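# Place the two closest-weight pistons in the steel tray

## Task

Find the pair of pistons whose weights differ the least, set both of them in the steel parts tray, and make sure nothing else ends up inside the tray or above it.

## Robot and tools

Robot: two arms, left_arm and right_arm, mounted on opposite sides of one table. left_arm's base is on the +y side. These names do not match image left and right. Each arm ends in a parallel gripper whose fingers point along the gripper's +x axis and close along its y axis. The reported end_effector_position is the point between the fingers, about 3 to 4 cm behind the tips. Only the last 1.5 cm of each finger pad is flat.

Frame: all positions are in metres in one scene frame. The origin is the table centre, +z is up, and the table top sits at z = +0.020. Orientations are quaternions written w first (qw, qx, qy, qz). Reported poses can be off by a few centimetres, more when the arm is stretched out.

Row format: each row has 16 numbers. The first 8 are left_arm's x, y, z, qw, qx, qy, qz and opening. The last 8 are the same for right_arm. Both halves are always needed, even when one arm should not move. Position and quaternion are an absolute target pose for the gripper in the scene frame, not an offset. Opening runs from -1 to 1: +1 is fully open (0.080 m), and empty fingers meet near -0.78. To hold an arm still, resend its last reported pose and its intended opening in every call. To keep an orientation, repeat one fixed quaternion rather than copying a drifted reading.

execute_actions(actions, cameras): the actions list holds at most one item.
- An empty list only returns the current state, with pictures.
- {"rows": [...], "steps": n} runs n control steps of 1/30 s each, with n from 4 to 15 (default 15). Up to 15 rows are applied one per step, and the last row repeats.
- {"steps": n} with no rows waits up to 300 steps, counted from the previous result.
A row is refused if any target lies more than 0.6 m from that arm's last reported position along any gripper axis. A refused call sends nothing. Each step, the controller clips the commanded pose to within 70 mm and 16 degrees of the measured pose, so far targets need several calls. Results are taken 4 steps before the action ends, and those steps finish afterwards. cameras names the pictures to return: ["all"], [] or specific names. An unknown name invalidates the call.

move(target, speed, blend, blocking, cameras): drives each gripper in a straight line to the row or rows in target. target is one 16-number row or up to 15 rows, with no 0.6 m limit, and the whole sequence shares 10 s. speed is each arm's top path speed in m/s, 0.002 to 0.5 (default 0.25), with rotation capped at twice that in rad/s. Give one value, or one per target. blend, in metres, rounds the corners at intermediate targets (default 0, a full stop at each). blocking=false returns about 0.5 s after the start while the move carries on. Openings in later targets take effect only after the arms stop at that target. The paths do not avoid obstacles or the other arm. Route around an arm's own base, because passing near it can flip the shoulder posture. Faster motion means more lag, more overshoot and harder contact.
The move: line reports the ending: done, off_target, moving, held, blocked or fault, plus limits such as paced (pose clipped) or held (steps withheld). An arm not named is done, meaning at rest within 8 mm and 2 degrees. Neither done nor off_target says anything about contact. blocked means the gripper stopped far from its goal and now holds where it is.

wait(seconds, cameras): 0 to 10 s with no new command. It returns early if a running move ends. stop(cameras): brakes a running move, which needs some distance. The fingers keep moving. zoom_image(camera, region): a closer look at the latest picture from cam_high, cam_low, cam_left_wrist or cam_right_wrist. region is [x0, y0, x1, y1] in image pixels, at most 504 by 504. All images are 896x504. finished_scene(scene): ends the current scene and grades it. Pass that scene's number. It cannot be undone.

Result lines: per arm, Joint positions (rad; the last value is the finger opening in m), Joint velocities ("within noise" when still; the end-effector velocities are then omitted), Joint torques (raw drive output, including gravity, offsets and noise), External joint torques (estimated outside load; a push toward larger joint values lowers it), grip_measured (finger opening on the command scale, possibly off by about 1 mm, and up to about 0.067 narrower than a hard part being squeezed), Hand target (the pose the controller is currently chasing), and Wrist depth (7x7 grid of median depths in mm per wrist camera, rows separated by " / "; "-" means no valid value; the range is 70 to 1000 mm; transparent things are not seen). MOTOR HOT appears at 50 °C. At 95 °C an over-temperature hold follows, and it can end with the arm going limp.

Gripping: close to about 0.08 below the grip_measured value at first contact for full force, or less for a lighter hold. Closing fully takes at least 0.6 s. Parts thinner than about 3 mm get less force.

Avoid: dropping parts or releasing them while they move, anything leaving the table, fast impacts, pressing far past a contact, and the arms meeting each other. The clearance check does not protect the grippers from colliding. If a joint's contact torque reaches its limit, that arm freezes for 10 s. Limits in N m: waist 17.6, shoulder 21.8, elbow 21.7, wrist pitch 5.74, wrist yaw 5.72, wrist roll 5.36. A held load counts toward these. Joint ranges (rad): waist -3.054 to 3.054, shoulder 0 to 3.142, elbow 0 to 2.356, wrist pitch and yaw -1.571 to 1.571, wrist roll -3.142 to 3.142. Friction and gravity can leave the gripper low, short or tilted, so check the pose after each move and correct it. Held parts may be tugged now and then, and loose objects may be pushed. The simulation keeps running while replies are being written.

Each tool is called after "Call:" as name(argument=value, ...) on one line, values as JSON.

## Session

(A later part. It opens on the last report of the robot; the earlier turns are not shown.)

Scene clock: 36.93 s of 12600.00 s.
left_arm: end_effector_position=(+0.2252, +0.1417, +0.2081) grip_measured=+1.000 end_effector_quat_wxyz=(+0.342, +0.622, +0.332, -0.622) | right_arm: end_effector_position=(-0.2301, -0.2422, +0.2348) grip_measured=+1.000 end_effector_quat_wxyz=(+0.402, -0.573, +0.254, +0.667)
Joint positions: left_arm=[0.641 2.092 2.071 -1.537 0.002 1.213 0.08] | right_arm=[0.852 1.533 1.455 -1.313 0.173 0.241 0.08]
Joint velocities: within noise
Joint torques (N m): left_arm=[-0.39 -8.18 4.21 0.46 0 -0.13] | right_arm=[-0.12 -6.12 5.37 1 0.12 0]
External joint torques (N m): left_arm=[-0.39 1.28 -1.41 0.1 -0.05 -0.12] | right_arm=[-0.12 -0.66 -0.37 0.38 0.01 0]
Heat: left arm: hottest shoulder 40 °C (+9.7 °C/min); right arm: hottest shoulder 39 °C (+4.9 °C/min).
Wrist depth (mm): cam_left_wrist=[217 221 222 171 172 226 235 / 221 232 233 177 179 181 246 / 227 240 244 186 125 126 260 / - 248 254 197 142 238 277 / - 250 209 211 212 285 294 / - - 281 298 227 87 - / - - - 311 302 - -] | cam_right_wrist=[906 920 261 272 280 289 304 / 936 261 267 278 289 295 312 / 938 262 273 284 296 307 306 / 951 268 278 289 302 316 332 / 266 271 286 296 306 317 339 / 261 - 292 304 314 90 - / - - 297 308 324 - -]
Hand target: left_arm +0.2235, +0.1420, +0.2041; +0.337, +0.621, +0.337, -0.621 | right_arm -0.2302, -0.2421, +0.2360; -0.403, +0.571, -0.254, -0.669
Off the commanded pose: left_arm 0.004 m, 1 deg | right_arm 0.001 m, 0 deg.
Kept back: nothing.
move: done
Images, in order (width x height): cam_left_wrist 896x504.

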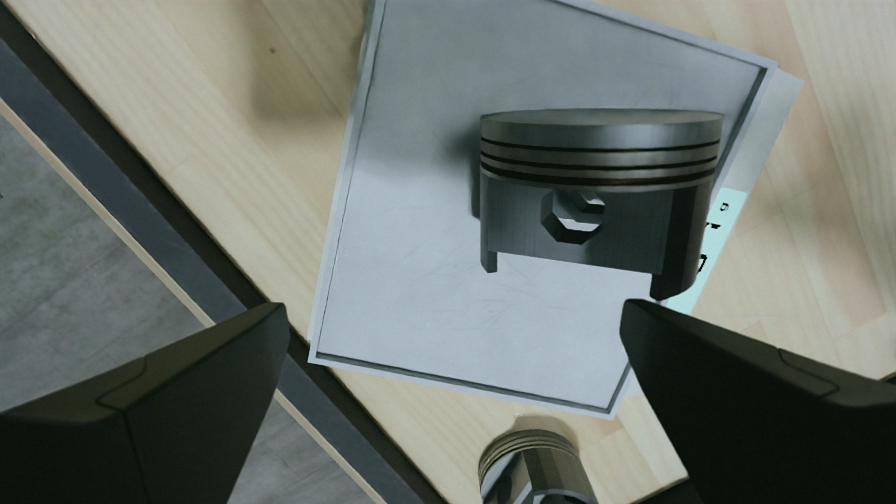

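Call:
wait(seconds=1.8, cameras=["cam_left_wrist"])

Scene clock: 39.00 s of 12600.00 s.
left_arm: end_effector_position=(+0.2252, +0.1417, +0.2080) grip_measured=+1.000 end_effector_quat_wxyz=(+0.342, +0.622, +0.333, -0.621) | right_arm: end_effector_position=(-0.2301, -0.2422, +0.2348) grip_measured=+1.000 end_effector_quat_wxyz=(+0.402, -0.573, +0.254, +0.667)
Joint positions: left_arm=[0.641 2.092 2.071 -1.536 0.002 1.212 0.08] | right_arm=[0.852 1.533 1.455 -1.313 0.173 0.241 0.08]
Joint velocities: within noise
Joint torques (N m): left_arm=[-0.39 -8.18 4.21 0.45 -0.01 -0.13] | right_arm=[-0.07 -6 5.33 1 0.16 0.02]
External joint torques (N m): left_arm=[-0.36 1.32 -1.41 0.12 -0.06 -0.13] | right_arm=[-0.04 -0.56 -0.38 0.38 0.05 0.01]
Heat: left arm: hottest shoulder 41 °C (+10.8 °C/min); right arm: hottest shoulder 39 °C (+4.6 °C/min).
Wrist depth (mm): cam_left_wrist=[218 220 222 171 172 226 235 / 221 232 233 174 177 183 247 / 227 241 242 121 119 196 261 / - 247 254 158 126 238 277 / - 248 209 211 212 285 296 / - - 282 299 226 87 - / - - - 311 296 - -] | cam_right_wrist=[894 919 261 272 282 290 303 / 920 261 266 278 287 294 312 / 929 263 273 284 294 305 306 / 946 269 277 288 302 315 332 / 266 271 283 295 306 318 338 / 263 - 292 301 313 90 - / - - 297 309 322 - -]
Hand target: left_arm +0.2235, +0.1420, +0.2040; +0.337, +0.621, +0.337, -0.621 | right_arm -0.2302, -0.2421, +0.2360; -0.403, +0.571, -0.254, -0.669
Off the commanded pose: left_arm 0.004 m, 1 deg | right_arm 0.001 m, 0 deg.
Steps of this call (1-62: nothing new was sent). Readings (end_effector_position of left_arm | right_arm):
1: (+0.2252, +0.1418, +0.2080) | (-0.2301, -0.2422, +0.2348)
2: (+0.2252, +0.1418, +0.2080) | (-0.2301, -0.2422, +0.2348)
4: (+0.2252, +0.1418, +0.2080) | (-0.2301, -0.2422, +0.2348)
8: (+0.2252, +0.1417, +0.2080) | (-0.2301, -0.2422, +0.2348)
62: the state above
Images, in order (width x height): cam_left_wrist 896x504.

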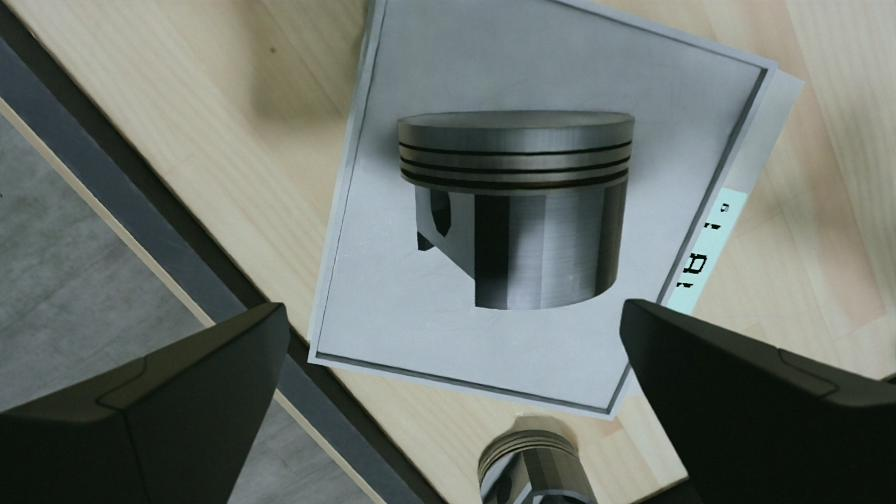

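Call:
wait(seconds=0.15, cameras=["cam_left_wrist"])

Call:
move(target=[[0.2225, 0.1435, 0.138, 0.3374, 0.6214, 0.3374, -0.6214, 1, -0.2302, -0.2421, 0.2360, 0.403, -0.571, 0.254, 0.669, 1],[0.2225, 0.1435, 0.138, 0.3374, 0.6214, 0.3374, -0.6214, 0.2, -0.2302, -0.2421, 0.2360, 0.403, -0.571, 0.254, 0.669, 1]], speed=0.11, cameras=["cam_left_wrist"])

Scene clock: 39.50 s of 12600.00 s.
left_arm: end_effector_position=(+0.2252, +0.1417, +0.2080) grip_measured=+1.000 end_effector_quat_wxyz=(+0.342, +0.622, +0.333, -0.621) | right_arm: end_effector_position=(-0.2301, -0.2422, +0.2348) grip_measured=+1.000 end_effector_quat_wxyz=(+0.402, -0.573, +0.254, +0.667)
Joint positions: left_arm=[0.641 2.092 2.071 -1.536 0.002 1.212 0.08] | right_arm=[0.852 1.533 1.455 -1.313 0.173 0.241 0.08]
Joint velocities: within noise
Joint torques (N m): left_arm=[-0.4 -8.2 4.2 0.45 0 -0.13] | right_arm=[0.06 -6.06 5.25 1.01 0.14 0.03]
External joint torques (N m): left_arm=[-0.36 1.25 -1.42 0.09 -0.05 -0.13] | right_arm=[0.07 -0.64 -0.43 0.41 0.03 0.02]
Heat: left arm: hottest shoulder 41 °C (+10.6 °C/min); right arm: hottest shoulder 39 °C (+4.6 °C/min).
Wrist depth (mm): cam_left_wrist=[217 219 223 170 172 226 234 / 220 233 232 175 178 183 247 / 226 241 244 120 125 196 260 / - 247 254 125 130 238 277 / - 249 209 211 211 285 296 / - - 282 296 227 87 - / - - - 312 293 - -] | cam_right_wrist=[904 916 262 272 280 292 303 / 924 261 267 278 289 295 311 / 930 263 274 283 294 307 305 / 947 268 278 289 302 316 331 / 265 271 285 297 307 318 339 / 262 - 293 302 315 90 - / - - 298 309 323 - -]
Hand target: left_arm +0.2235, +0.1420, +0.2040; +0.337, +0.621, +0.337, -0.621 | right_arm -0.2302, -0.2421, +0.2360; -0.403, +0.571, -0.254, -0.669
Off the commanded pose: left_arm 0.004 m, 1 deg | right_arm 0.001 m, 0 deg.
Steps of this call (1-15: nothing new was sent). Readings (end_effector_position of left_arm | right_arm):
1: (+0.2252, +0.1417, +0.2080) | (-0.2301, -0.2422, +0.2348)
2: (+0.2252, +0.1417, +0.2080) | (-0.2301, -0.2422, +0.2348)
4: (+0.2252, +0.1417, +0.2080) | (-0.2301, -0.2422, +0.2348)
8: (+0.2252, +0.1417, +0.2080) | (-0.2301, -0.2422, +0.2348)
15: the state above
Images, in order (width x height): cam_left_wrist 896x504.

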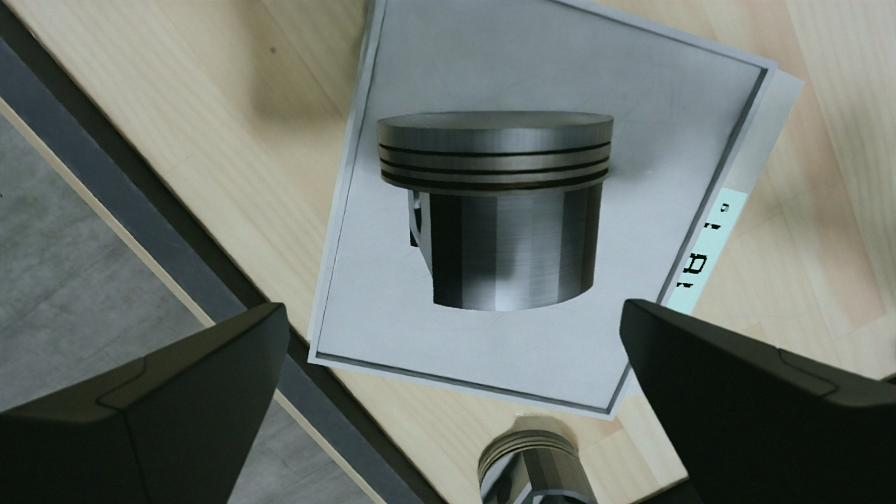

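Scene clock: 40.97 s of 12600.00 s.
left_arm: end_effector_position=(+0.2247, +0.1425, +0.1369) grip_measured=+0.296 end_effector_quat_wxyz=(+0.337, +0.621, +0.338, -0.622) | right_arm: end_effector_position=(-0.2301, -0.2422, +0.2348) grip_measured=+1.000 end_effector_quat_wxyz=(+0.402, -0.573, +0.254, +0.667)
Joint positions: left_arm=[0.641 2.078 1.766 -1.259 0.001 1.212 0.048] | right_arm=[0.852 1.533 1.455 -1.313 0.173 0.241 0.08]
Joint velocities: within noise
Joint torques (N m): left_arm=[-0.38 -9.79 4.33 0.42 0.01 -0.11] | right_arm=[-0.1 -6.27 5.27 1.01 0.12 0.06]
External joint torques (N m): left_arm=[-0.37 -0.24 -1.47 0.07 -0.04 -0.11] | right_arm=[-0.09 -0.88 -0.4 0.4 0 0.05]
Heat: left arm: hottest shoulder 41 °C (+10.3 °C/min); right arm: hottest shoulder 39 °C (+4.4 °C/min).
Wrist depth (mm): cam_left_wrist=[154 156 155 105 105 107 110 / 162 163 106 109 111 113 117 / 170 172 - - - 119 121 / 177 181 - - - 128 129 / 171 187 - - - 135 212 / - - - - - - 223 / - - - - - - -] | cam_right_wrist=[909 934 260 272 282 291 303 / 922 262 267 277 289 296 313 / 928 263 274 282 295 307 305 / 950 267 279 290 301 318 332 / 267 271 285 296 308 318 338 / 263 - 293 302 314 90 - / - - 297 309 324 - -]
Hand target: left_arm +0.2225, +0.1435, +0.1380; +0.337, +0.621, +0.337, -0.621 | right_arm -0.2302, -0.2421, +0.2360; -0.403, +0.571, -0.254, -0.669
Off the commanded pose: left_arm 0.003 m, 0 deg | right_arm 0.001 m, 0 deg.
Kept back: nothing.
move: done
Images, in order (width x height): cam_left_wrist 896x504.

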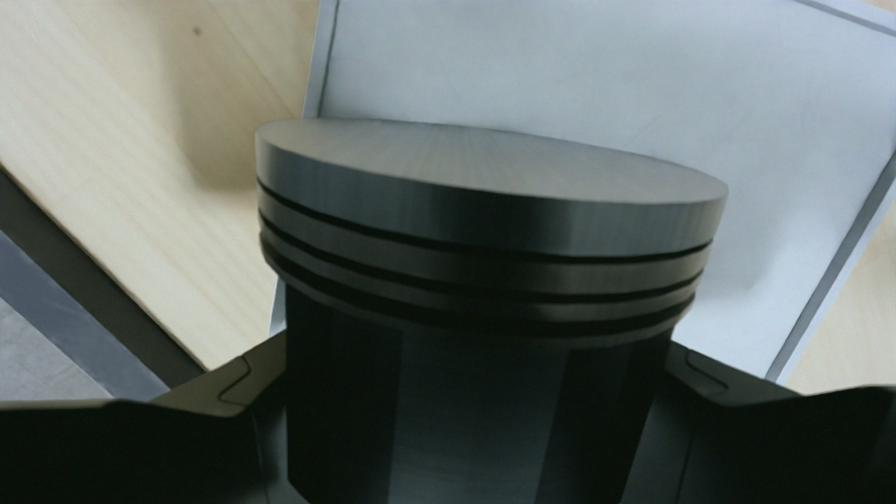

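Call:
move(target=[[0.2225, 0.1435, 0.19, 0.3374, 0.6214, 0.3374, -0.6214, 0.15, -0.2302, -0.2421, 0.2360, 0.403, -0.571, 0.254, 0.669, 1],[-0.05, 0.06, 0.15, 0.4777, 0.5213, 0.4777, -0.5213, 0.15, -0.2302, -0.2421, 0.2360, 0.403, -0.571, 0.254, 0.669, 1],[-0.05, 0.06, 0.100, 0.4777, 0.5213, 0.4777, -0.5213, 0.15, -0.2302, -0.2421, 0.2360, 0.403, -0.571, 0.254, 0.669, 1]], speed=[0.15,0.35,0.12], blend=[0.02,0.02,0])

Scene clock: 43.67 s of 12600.00 s.
left_arm: end_effector_position=(-0.0513, +0.0592, +0.1026) grip_measured=+0.296 end_effector_quat_wxyz=(+0.477, +0.521, +0.475, -0.525) | right_arm: end_effector_position=(-0.2301, -0.2422, +0.2348) grip_measured=+1.000 end_effector_quat_wxyz=(+0.402, -0.573, +0.254, +0.667)
Joint positions: left_arm=[-0.089 2.119 1.691 -1.136 0.002 -0.001 0.048] | right_arm=[0.852 1.533 1.455 -1.313 0.173 0.241 0.08]
Joint velocities: within noise
Joint torques (N m): left_arm=[0.14 -8.43 4.95 0.5 -0.09 -0.13] | right_arm=[0.06 -6.06 5.28 1.01 0.12 0.06]
External joint torques (N m): left_arm=[0.16 1.3 -0.76 0.12 -0.09 -0.13] | right_arm=[0.08 -0.62 -0.43 0.39 0.01 0.05]
Heat: left arm: hottest shoulder 42 °C (+11.0 °C/min); right arm: hottest shoulder 39 °C (+4.1 °C/min).
Wrist depth (mm): cam_left_wrist=[- 108 124 126 128 128 129 / 130 116 128 131 133 135 138 / 137 - - - - 142 144 / 146 146 - - - 155 155 / 155 156 - - - 162 163 / - - - - - - 154 / - - - - - - -] | cam_right_wrist=[904 927 263 271 281 291 301 / 915 260 266 278 289 295 312 / 943 262 272 284 294 308 305 / 941 269 279 289 303 314 331 / 264 271 285 296 308 318 340 / 262 - 292 302 314 90 - / - - 297 311 322 - -]
Hand target: left_arm -0.0500, +0.0600, +0.1001; +0.478, +0.521, +0.478, -0.521 | right_arm -0.2302, -0.2421, +0.2360; -0.403, +0.571, -0.254, -0.669
Off the commanded pose: left_arm 0.003 m, 1 deg | right_arm 0.001 m, 0 deg.
Kept back: nothing.
move: done

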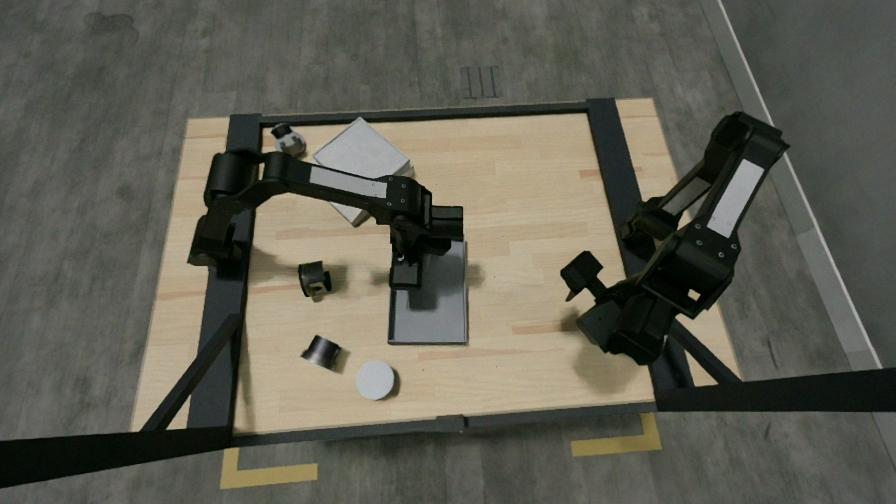

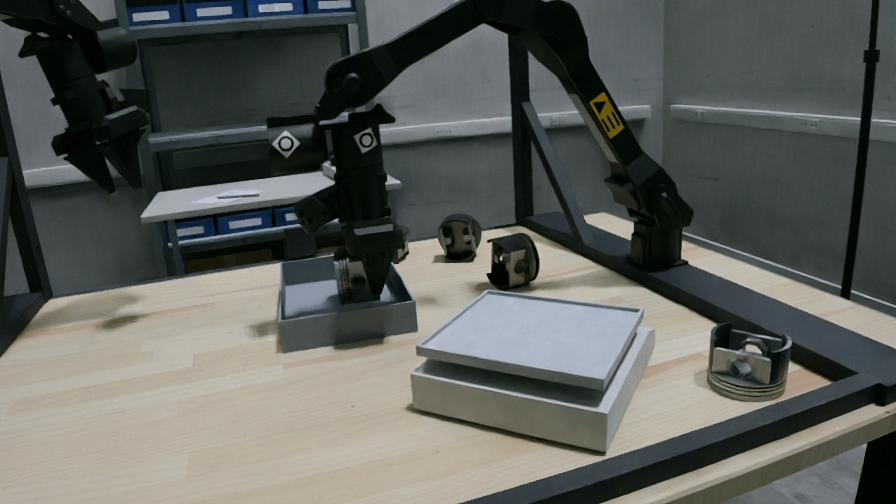

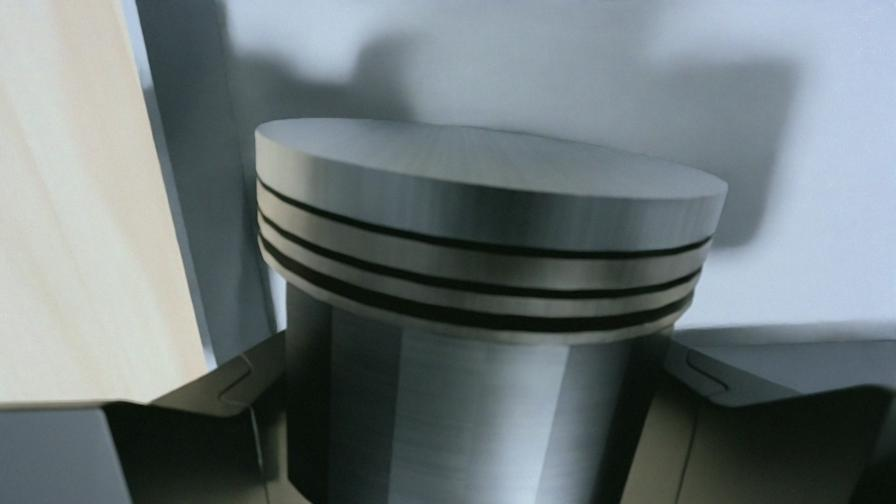

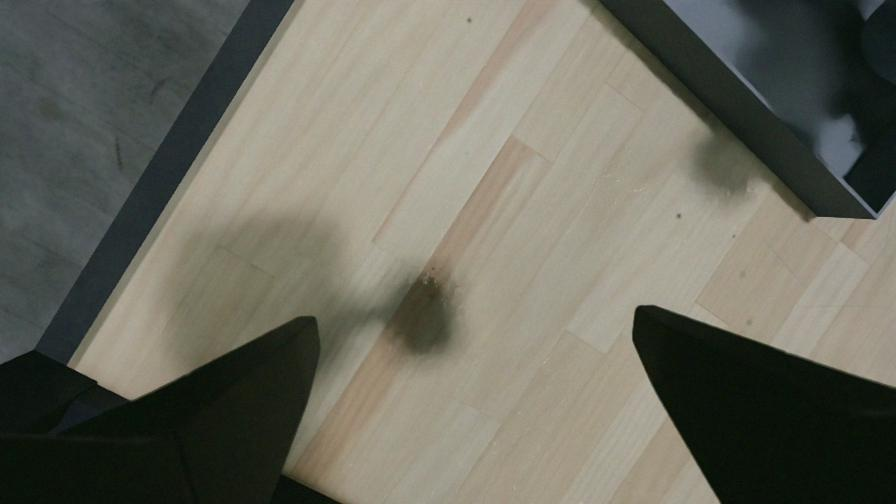

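Call:
move(target=[[-0.062, 0.06, 0.082, 0.4777, 0.5213, 0.4777, -0.5213, 0.15, -0.2302, -0.2421, 0.2360, 0.403, -0.571, 0.254, 0.669, 1],[-0.062, 0.06, 0.074, 0.4777, 0.5213, 0.4777, -0.5213, 0.15, -0.2302, -0.2421, 0.2360, 0.403, -0.571, 0.254, 0.669, 1]], speed=[0.12,0.03], cameras=["cam_left_wrist","cam_low"])

Call:
zoom_image(camera="cam_low", region=[260, 200, 460, 360])

Scene clock: 44.63 s of 12600.00 s.
left_arm: end_effector_position=(-0.0623, +0.0580, +0.0791) grip_measured=+0.296 end_effector_quat_wxyz=(+0.479, +0.518, +0.474, -0.526) | right_arm: end_effector_position=(-0.2301, -0.2422, +0.2348) grip_measured=+1.000 end_effector_quat_wxyz=(+0.402, -0.573, +0.254, +0.667)
Joint positions: left_arm=[-0.116 2.144 1.634 -1.048 0.002 -0.03 0.048] | right_arm=[0.852 1.533 1.455 -1.313 0.173 0.241 0.08]
Joint velocities: within noise
Joint torques (N m): left_arm=[-0.1 -7.89 4.56 0.51 -0.06 -0.13] | right_arm=[-0.01 -6.04 5.29 0.98 0.15 0.03]
External joint torques (N m): left_arm=[-0.11 2.01 -1.12 0.13 -0.05 -0.14] | right_arm=[0 -0.63 -0.44 0.35 0.04 0.02]
Heat: left arm: hottest shoulder 42 °C (+10.8 °C/min); right arm: hottest shoulder 39 °C (+4.0 °C/min).
Wrist depth (mm): cam_left_wrist=[- 102 103 104 - 107 108 / - 105 108 108 111 112 114 / - - - - - 119 120 / - - - - - 126 128 / - - - - - 137 138 / - - - - - - 143 / - - - - - - -] | cam_right_wrist=[895 937 262 272 282 290 292 / 920 261 267 278 289 296 314 / 947 262 274 283 295 308 306 / 942 268 277 290 303 314 330 / 265 272 283 294 308 318 338 / 263 - 291 304 314 90 - / - - 297 310 324 - -]
Hand target: left_arm -0.0621, +0.0600, +0.0741; +0.478, +0.521, +0.478, -0.521 | right_arm -0.2302, -0.2421, +0.2360; -0.403, +0.571, -0.254, -0.669
Off the commanded pose: left_arm 0.006 m, 1 deg | right_arm 0.001 m, 0 deg.
Kept back: nothing.
move: done
Images, in order (width x height): cam_low 896x504, cam_left_wrist 896x504.

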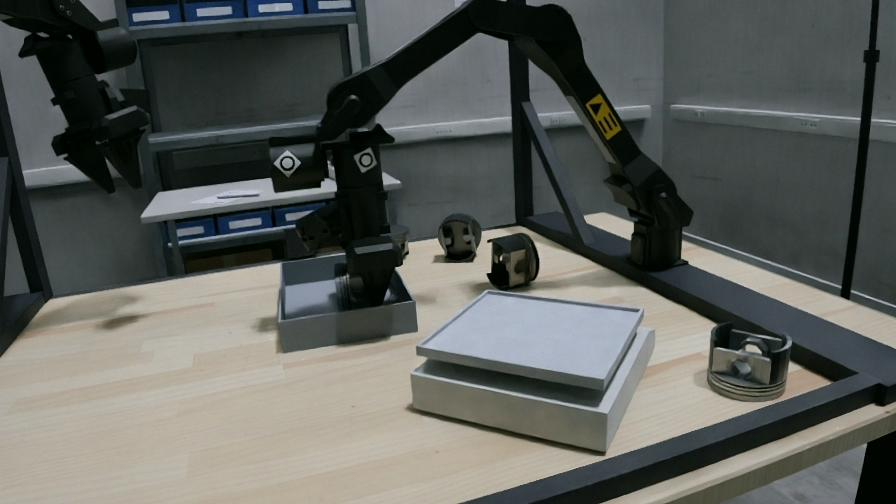

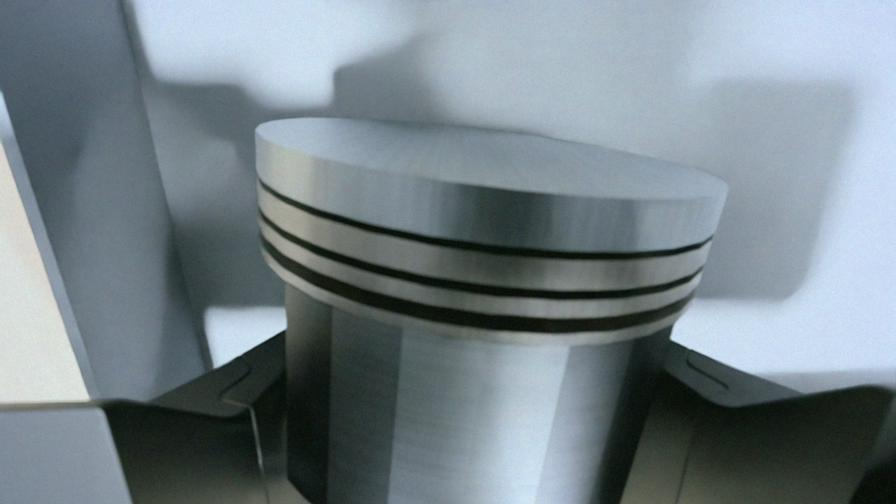

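Scaled by 2.520.

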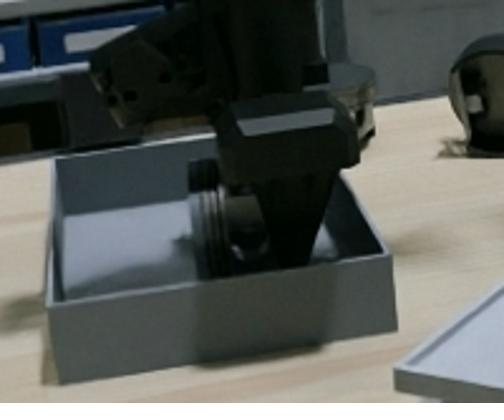

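Call:
move(target=[-0.062, 0.061, 0.068, 0.4777, 0.5213, 0.4777, -0.5213, 0.15, -0.2302, -0.2421, 0.2360, 0.403, -0.571, 0.254, 0.669, 1], speed=0.03, cameras=["cam_left_wrist"])

Scene clock: 45.60 s of 12600.00 s.
left_arm: end_effector_position=(-0.0623, +0.0579, +0.0761) grip_measured=+0.296 end_effector_quat_wxyz=(+0.480, +0.517, +0.473, -0.527) | right_arm: end_effector_position=(-0.2301, -0.2422, +0.2348) grip_measured=+1.000 end_effector_quat_wxyz=(+0.402, -0.573, +0.254, +0.667)
Joint positions: left_arm=[-0.116 2.144 1.622 -1.031 0.002 -0.031 0.048] | right_arm=[0.852 1.533 1.455 -1.313 0.173 0.241 0.08]
Joint velocities: within noise
Joint torques (N m): left_arm=[-0.15 -7.57 3.7 0.97 -0.06 -0.14] | right_arm=[-0.14 -6.1 5.34 0.99 0.12 0.06]
External joint torques (N m): left_arm=[-0.14 2.33 -1.95 0.58 -0.06 -0.14] | right_arm=[-0.13 -0.63 -0.36 0.4 0.01 0.05]
Heat: left arm: hottest shoulder 42 °C (+10.5 °C/min); right arm: hottest shoulder 39 °C (+3.9 °C/min).
Wrist depth (mm): cam_left_wrist=[- 101 103 104 - 107 109 / - 105 107 108 110 111 114 / - - - - - 118 120 / - - - - - 125 127 / - - - - - 135 136 / - - - - - - 142 / - - - - - - -] | cam_right_wrist=[898 922 262 271 281 290 291 / 916 261 267 278 289 297 310 / 936 263 274 283 296 308 305 / 945 268 277 288 302 316 331 / 266 271 284 296 308 318 338 / 262 - 292 303 314 90 - / - - 297 310 323 - -]
Hand target: left_arm -0.0620, +0.0611, +0.0681; +0.478, +0.521, +0.478, -0.521 | right_arm -0.2302, -0.2421, +0.2360; -0.403, +0.571, -0.254, -0.669
Off the commanded pose: left_arm 0.009 m, 1 deg | right_arm 0.001 m, 0 deg.
Kept back: nothing.
move: off_target (left_arm)
Images, in order (width x height): cam_left_wrist 896x504.

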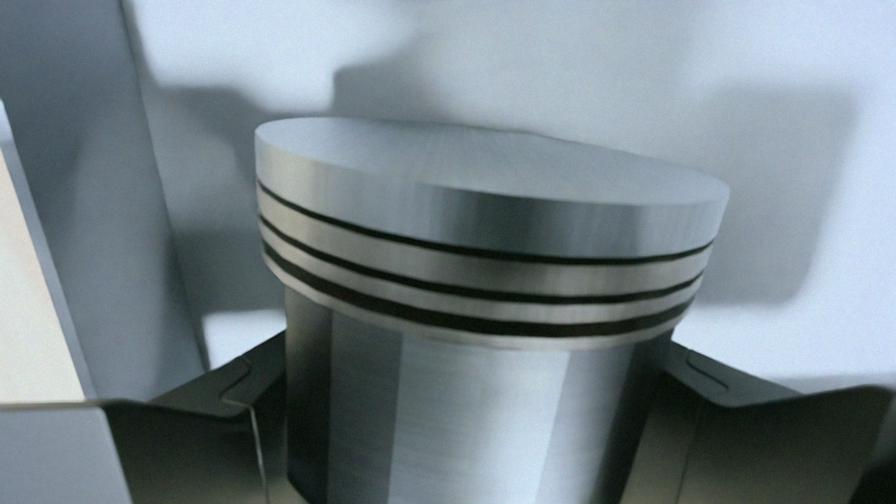

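Call:
move(target=[[-0.062, 0.061, 0.072, 0.4777, 0.5213, 0.4777, -0.5213, 0.8, -0.2302, -0.2421, 0.2360, 0.403, -0.571, 0.254, 0.669, 1],[-0.062, 0.061, 0.15, 0.4777, 0.5213, 0.4777, -0.5213, 0.8, -0.2302, -0.2421, 0.2360, 0.403, -0.571, 0.254, 0.669, 1]], speed=[0.05,0.1])

Scene clock: 47.80 s of 12600.00 s.
left_arm: end_effector_position=(-0.0617, +0.0624, +0.1456) grip_measured=+0.797 end_effector_quat_wxyz=(+0.474, +0.525, +0.480, -0.519) | right_arm: end_effector_position=(-0.2301, -0.2422, +0.2348) grip_measured=+1.000 end_effector_quat_wxyz=(+0.402, -0.573, +0.254, +0.667)
Joint positions: left_arm=[-0.116 2.108 1.846 -1.321 0.002 -0.031 0.071] | right_arm=[0.852 1.533 1.455 -1.313 0.173 0.241 0.08]
Joint velocities: within noise
Joint torques (N m): left_arm=[-0.12 -9.57 6.43 0.25 -0.05 -0.13] | right_arm=[-0.18 -6.09 5.36 1.04 0.12 0.03]
External joint torques (N m): left_arm=[-0.18 0.13 0.72 -0.06 -0.05 -0.13] | right_arm=[-0.15 -0.7 -0.31 0.43 0.01 0.02]
Heat: left arm: hottest shoulder 42 °C (+10.0 °C/min); right arm: hottest shoulder 39 °C (+3.8 °C/min).
Wrist depth (mm): cam_left_wrist=[161 159 163 163 167 169 170 / 170 167 169 109 171 178 178 / 179 178 183 113 125 188 187 / 190 191 192 119 196 200 196 / 203 201 187 186 186 185 197 / - - 224 227 231 - - / - - 241 244 249 - -] | cam_right_wrist=[903 934 261 271 282 290 290 / 918 261 267 276 288 294 313 / 933 263 272 283 295 308 302 / 935 267 277 290 301 316 329 / 265 271 285 296 306 319 340 / 263 - 291 303 317 90 - / - - 297 310 325 - -]
Hand target: left_arm -0.0620, +0.0610, +0.1499; +0.478, +0.521, +0.478, -0.521 | right_arm -0.2302, -0.2421, +0.2360; -0.403, +0.571, -0.254, -0.669
Off the commanded pose: left_arm 0.005 m, 1 deg | right_arm 0.001 m, 0 deg.
Kept back: nothing.
move: done

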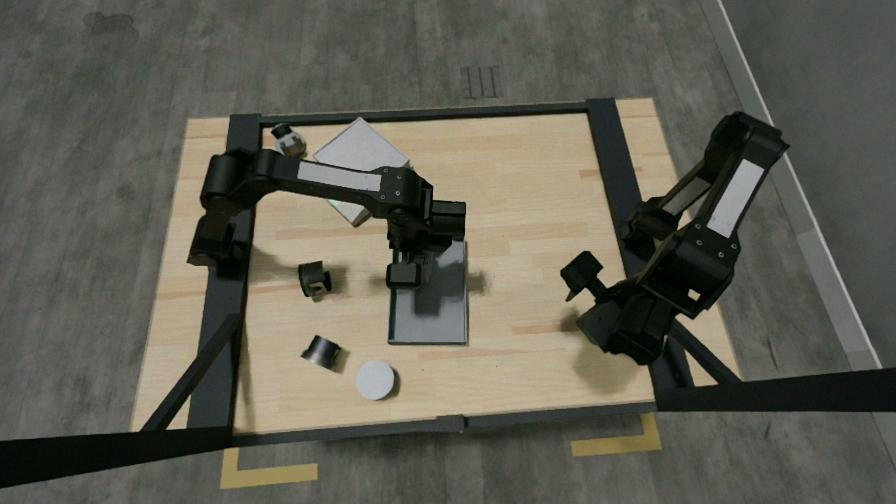

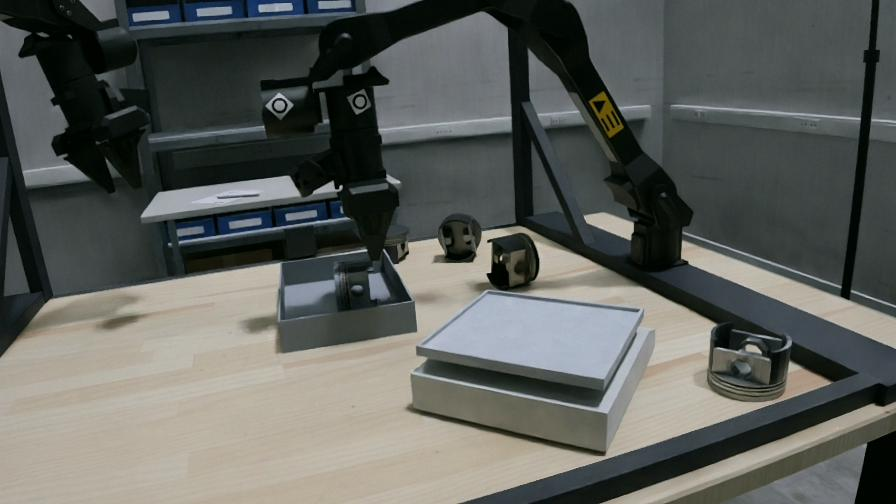

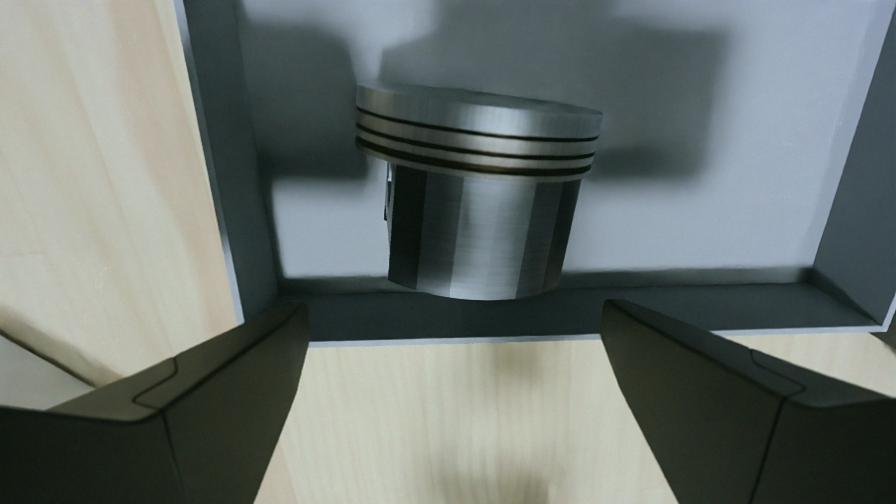

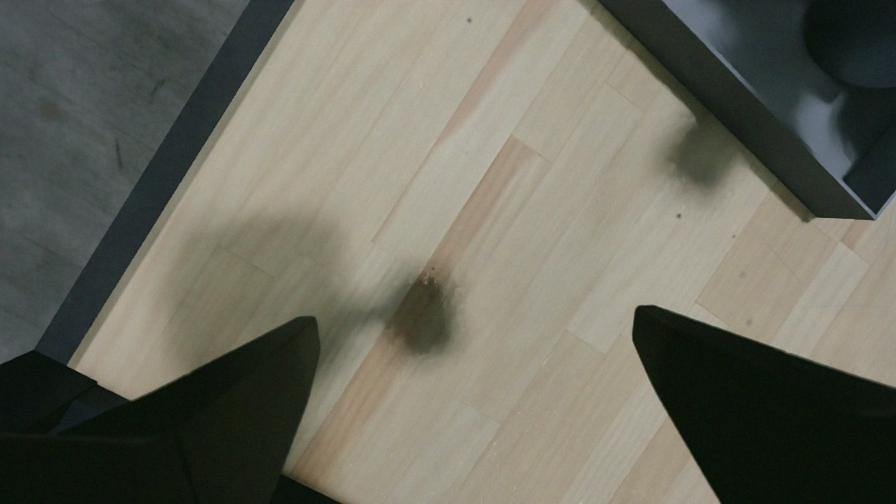

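Call:
move(target=[[-0.062, 0.10, 0.19, 0.4777, 0.5213, 0.4777, -0.5213, 1, -0.2302, -0.2421, 0.2360, 0.403, -0.571, 0.254, 0.669, 1],[-0.075, 0.262, 0.19, 0.5338, 0.4639, 0.5338, -0.4639, 1, -0.2302, -0.2421, 0.2360, 0.403, -0.571, 0.254, 0.669, 1]], speed=0.3, blend=[0.03,0])

Call:
zoom_image(camera="cam_high", region=[280, 165, 360, 245])

Scene clock: 49.30 s of 12600.00 s.
left_arm: end_effector_position=(-0.0753, +0.2590, +0.1912) grip_measured=+1.000 end_effector_quat_wxyz=(+0.534, +0.462, +0.533, -0.466) | right_arm: end_effector_position=(-0.2301, -0.2422, +0.2348) grip_measured=+1.000 end_effector_quat_wxyz=(+0.402, -0.573, +0.254, +0.667)
Joint positions: left_arm=[-0.29 1.347 1.144 -1.363 0.002 -0.435 0.08] | right_arm=[0.852 1.533 1.455 -1.313 0.173 0.241 0.08]
Joint velocities: within noise
Joint torques (N m): left_arm=[-0.43 -4.06 4.35 0.3 -0.08 -0.15] | right_arm=[0.13 -6.1 5.53 1.01 0.14 0.06]
External joint torques (N m): left_arm=[-0.41 0.04 -1.44 -0.05 -0.06 -0.15] | right_arm=[0.11 -0.73 -0.16 0.39 0.03 0.05]
Heat: left arm: hottest shoulder 42 °C (+9.7 °C/min); right arm: hottest shoulder 39 °C (+3.7 °C/min).
Wrist depth (mm): cam_left_wrist=[185 209 212 214 216 220 222 / 219 220 223 225 227 230 232 / 229 232 235 222 241 240 194 / 243 245 247 178 254 256 185 / 257 255 262 269 267 270 278 / - - 282 285 289 87 - / - - 274 286 292 - -] | cam_right_wrist=[896 903 261 271 281 292 285 / 922 261 267 277 289 296 311 / 940 262 272 284 296 306 304 / 956 266 278 290 303 315 331 / 266 272 284 296 308 316 340 / 261 - 291 303 314 90 - / - - 297 309 324 - -]
Hand target: left_arm -0.0750, +0.2620, +0.1899; +0.534, +0.464, +0.534, -0.464 | right_arm -0.2302, -0.2421, +0.2360; -0.403, +0.571, -0.254, -0.669
Off the commanded pose: left_arm 0.003 m, 0 deg | right_arm 0.001 m, 0 deg.
Kept back: nothing.
move: done; blend cut to 0.0279 m at target 1

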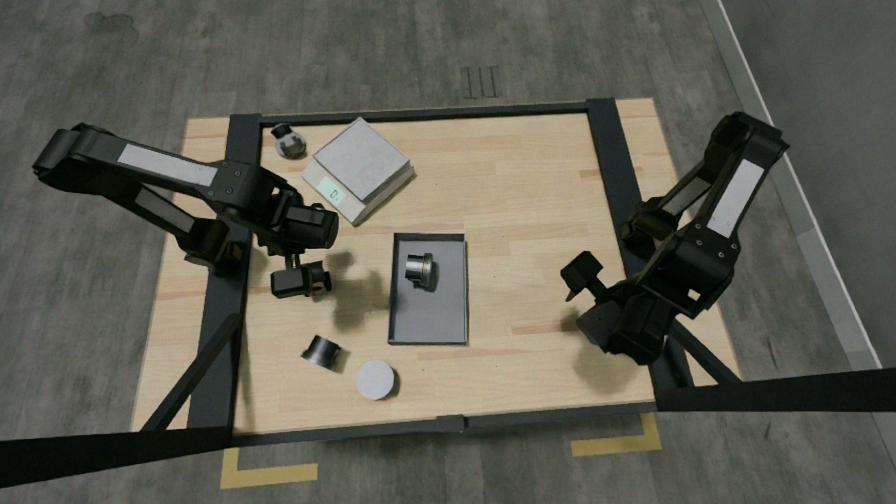

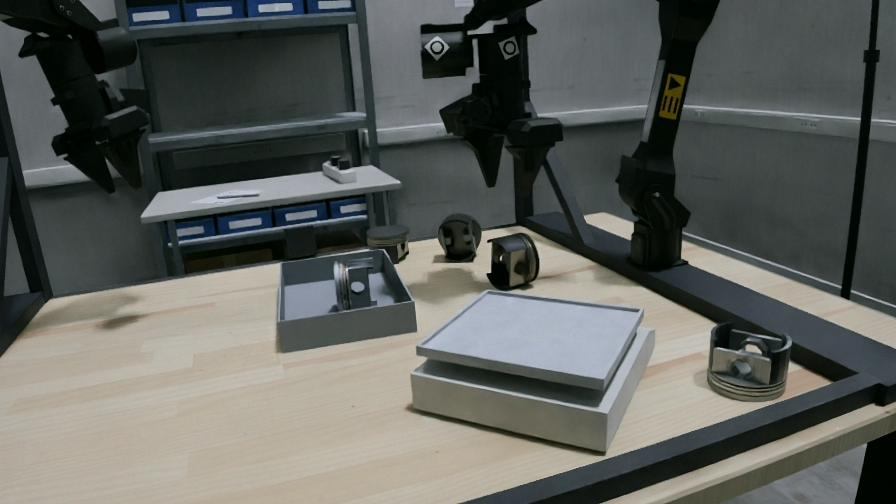

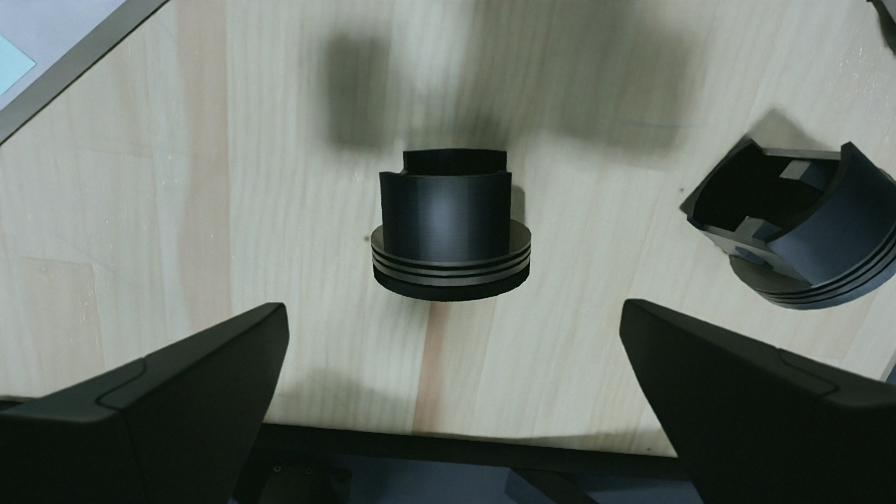

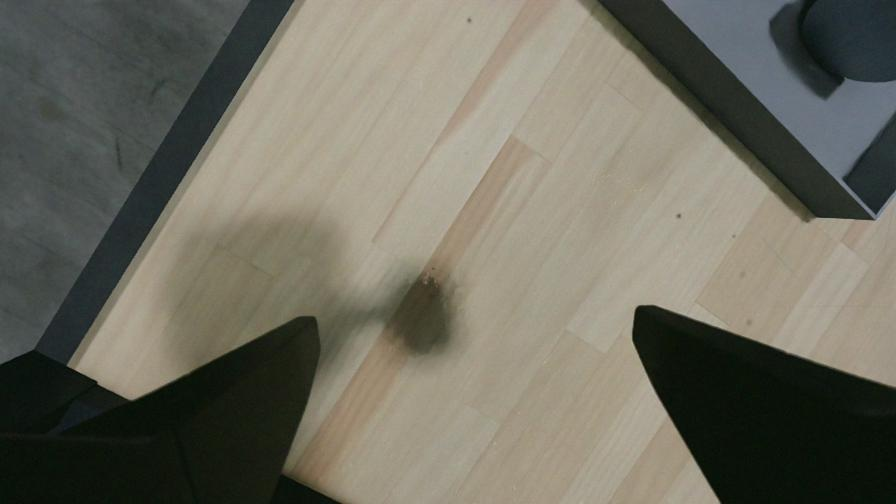

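Scaled by 6.300.

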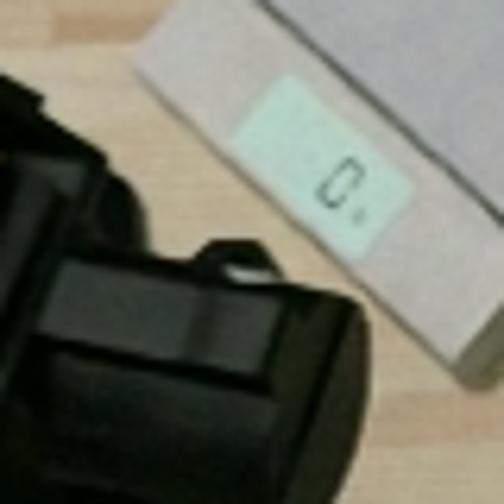

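Call:
move(target=[[-0.0745, 0.2655, 0.073, 0.5338, 0.4639, 0.5338, -0.4639, 1, -0.2302, -0.2421, 0.2360, 0.403, -0.571, 0.254, 0.669, 1],[-0.0745, 0.2655, 0.073, 0.5338, 0.4639, 0.5338, -0.4639, 0.2, -0.2302, -0.2421, 0.2360, 0.403, -0.571, 0.254, 0.669, 1]], speed=0.15, cameras=["cam_left_wrist"])

Scene clock: 51.37 s of 12600.00 s.
left_arm: end_effector_position=(-0.0748, +0.2621, +0.0766) grip_measured=+0.756 end_effector_quat_wxyz=(+0.536, +0.459, +0.532, -0.469) | right_arm: end_effector_position=(-0.2301, -0.2422, +0.2348) grip_measured=+1.000 end_effector_quat_wxyz=(+0.402, -0.573, +0.254, +0.667)
Joint positions: left_arm=[-0.293 1.421 0.734 -0.869 0 -0.438 0.069] | right_arm=[0.852 1.533 1.455 -1.313 0.173 0.241 0.08]
Joint velocities: within noise
Joint torques (N m): left_arm=[-0.37 -2.54 3.92 0.5 -0.04 -0.13] | right_arm=[-0.03 -6.02 5.26 1.02 0.09 0.01]
External joint torques (N m): left_arm=[-0.37 1.61 -1.43 0.11 -0.01 -0.13] | right_arm=[-0.02 -0.63 -0.42 0.4 -0.03 0]
Heat: left arm: hottest shoulder 42 °C (+9.3 °C/min); right arm: hottest shoulder 39 °C (+3.5 °C/min).
Wrist depth (mm): cam_left_wrist=[106 107 109 111 111 113 115 / - 113 114 115 117 119 121 / 118 119 120 121 123 125 127 / 124 125 126 124 128 134 134 / 132 131 - - 96 139 143 / - - - - - - - / - - - - - - -] | cam_right_wrist=[896 923 261 271 281 289 284 / 914 261 267 276 290 296 313 / 947 263 273 284 296 307 304 / 950 267 278 290 304 317 331 / 266 271 286 296 306 317 339 / 262 - 291 302 317 90 - / - - 297 309 324 - -]
Hand target: left_arm -0.0744, +0.2655, +0.0731; +0.534, +0.464, +0.534, -0.464 | right_arm -0.2302, -0.2421, +0.2360; -0.403, +0.571, -0.254, -0.669
Off the commanded pose: left_arm 0.005 m, 1 deg | right_arm 0.001 m, 0 deg.
Kept back: nothing.
move: done
Images, in order (width x height): cam_left_wrist 896x504.

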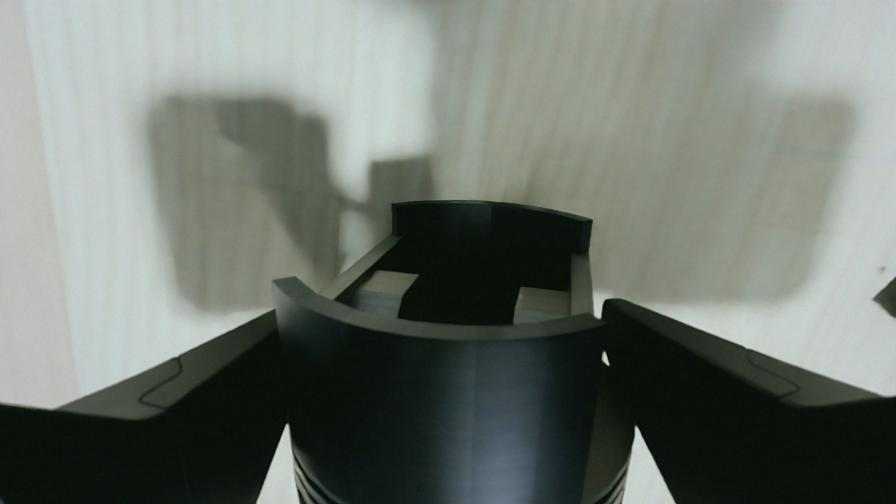

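Call:
move(target=[[-0.0745, 0.2655, 0.073, 0.5338, 0.4639, 0.5338, -0.4639, 1, -0.2302, -0.2421, 0.2360, 0.403, -0.571, 0.254, 0.669, 1],[-0.0745, 0.2585, 0.073, 0.5338, 0.4639, 0.5338, -0.4639, 1, -0.2302, -0.2421, 0.2360, 0.403, -0.571, 0.254, 0.669, 1]], speed=0.1, cameras=["cam_left_wrist"])

Scene clock: 53.17 s of 12600.00 s.
left_arm: end_effector_position=(-0.0747, +0.2612, +0.0726) grip_measured=+1.000 end_effector_quat_wxyz=(+0.533, +0.464, +0.534, -0.463) | right_arm: end_effector_position=(-0.2301, -0.2422, +0.2348) grip_measured=+1.000 end_effector_quat_wxyz=(+0.402, -0.573, +0.254, +0.667)
Joint positions: left_arm=[-0.291 1.448 0.739 -0.864 0 -0.437 0.08] | right_arm=[0.852 1.533 1.455 -1.313 0.173 0.241 0.08]
Joint velocities: within noise
Joint torques (N m): left_arm=[0.31 -2.64 5.88 0.46 -0.04 0.15] | right_arm=[-0.01 -5.94 5.43 0.99 0.12 0.05]
External joint torques (N m): left_arm=[0.31 1.64 0.67 0.12 -0.01 0.15] | right_arm=[0.02 -0.53 -0.3 0.35 0.01 0.05]
Heat: left arm: hottest shoulder 42 °C (+9.0 °C/min); right arm: hottest shoulder 39 °C (+3.4 °C/min).
Wrist depth (mm): cam_left_wrist=[103 103 104 105 106 107 109 / 109 108 110 111 113 114 115 / 114 115 116 116 119 120 121 / 120 122 122 118 114 128 129 / 127 126 - 119 107 133 137 / - - - - - 87 - / - - - - - - -] | cam_right_wrist=[907 932 261 271 281 290 284 / 923 260 266 277 289 296 312 / 928 261 274 282 295 307 306 / 950 267 277 288 304 314 333 / 265 270 284 296 306 319 340 / 262 - 293 301 314 90 - / - - 295 309 324 - -]
Hand target: left_arm -0.0745, +0.2585, +0.0730; +0.534, +0.464, +0.534, -0.464 | right_arm -0.2302, -0.2421, +0.2360; -0.403, +0.571, -0.254, -0.669
Off the commanded pose: left_arm 0.003 m, 0 deg | right_arm 0.001 m, 0 deg.
Kept back: nothing.
move: done
Images, in order (width x height): cam_left_wrist 896x504.

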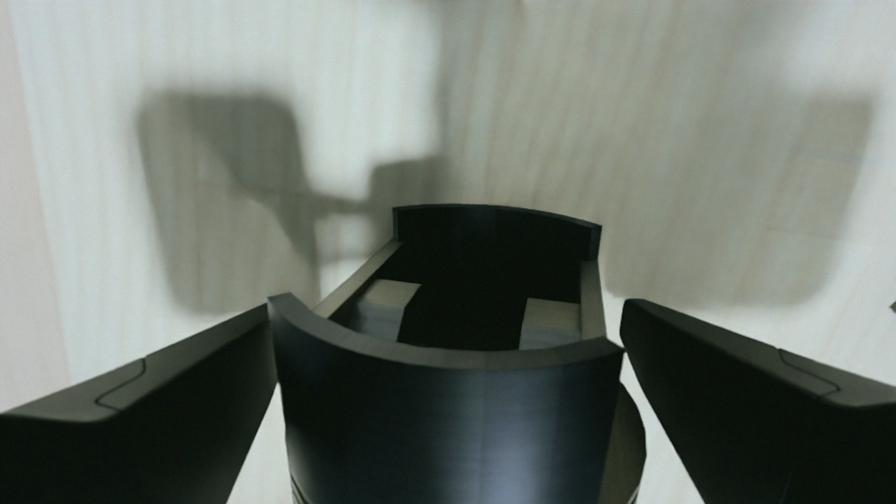

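Call:
move(target=[-0.0735, 0.2530, 0.077, 0.5172, 0.4823, 0.5172, -0.4823, 1, -0.2302, -0.2421, 0.2360, 0.403, -0.571, 0.254, 0.669, 1], speed=0.1, cameras=["cam_left_wrist"])

Scene clock: 54.10 s of 12600.00 s.
left_arm: end_effector_position=(-0.0739, +0.2550, +0.0767) grip_measured=+1.000 end_effector_quat_wxyz=(+0.518, +0.481, +0.517, -0.483) | right_arm: end_effector_position=(-0.2301, -0.2422, +0.2348) grip_measured=+1.000 end_effector_quat_wxyz=(+0.402, -0.573, +0.254, +0.667)
Joint positions: left_arm=[-0.28 1.459 0.768 -0.877 0 -0.356 0.08] | right_arm=[0.852 1.533 1.455 -1.313 0.173 0.241 0.08]
Joint velocities: within noise
Joint torques (N m): left_arm=[0.33 -2.82 5.95 0.3 -0.03 0.15] | right_arm=[0.08 -5.97 5.36 1 0.15 0.04]
External joint torques (N m): left_arm=[0.33 1.58 0.71 -0.04 -0.02 0.15] | right_arm=[0.07 -0.58 -0.34 0.38 0.04 0.04]
Heat: left arm: hottest shoulder 42 °C (+8.9 °C/min); right arm: hottest shoulder 39 °C (+3.3 °C/min).
Wrist depth (mm): cam_left_wrist=[105 107 108 110 110 111 113 / - 112 114 114 116 117 119 / 117 118 120 121 123 124 126 / 124 125 127 124 127 133 134 / 132 130 106 128 121 138 142 / - - - - - 87 - / - - - - - - -] | cam_right_wrist=[906 918 261 271 282 291 285 / 934 261 267 277 288 297 313 / 933 263 273 283 295 307 304 / 960 269 278 288 301 315 332 / 264 272 285 295 306 317 338 / 261 - 293 302 314 90 - / - - 297 311 322 - -]
Hand target: left_arm -0.0735, +0.2529, +0.0771; +0.517, +0.482, +0.517, -0.482 | right_arm -0.2302, -0.2421, +0.2360; -0.403, +0.571, -0.254, -0.669
Off the commanded pose: left_arm 0.002 m, 0 deg | right_arm 0.001 m, 0 deg.
Kept back: nothing.
move: done
Images, in order (width x height): cam_left_wrist 896x504.

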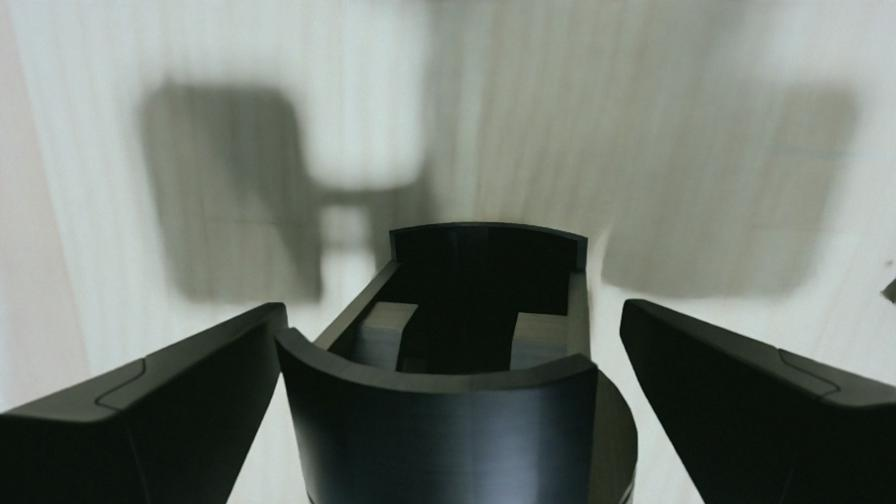

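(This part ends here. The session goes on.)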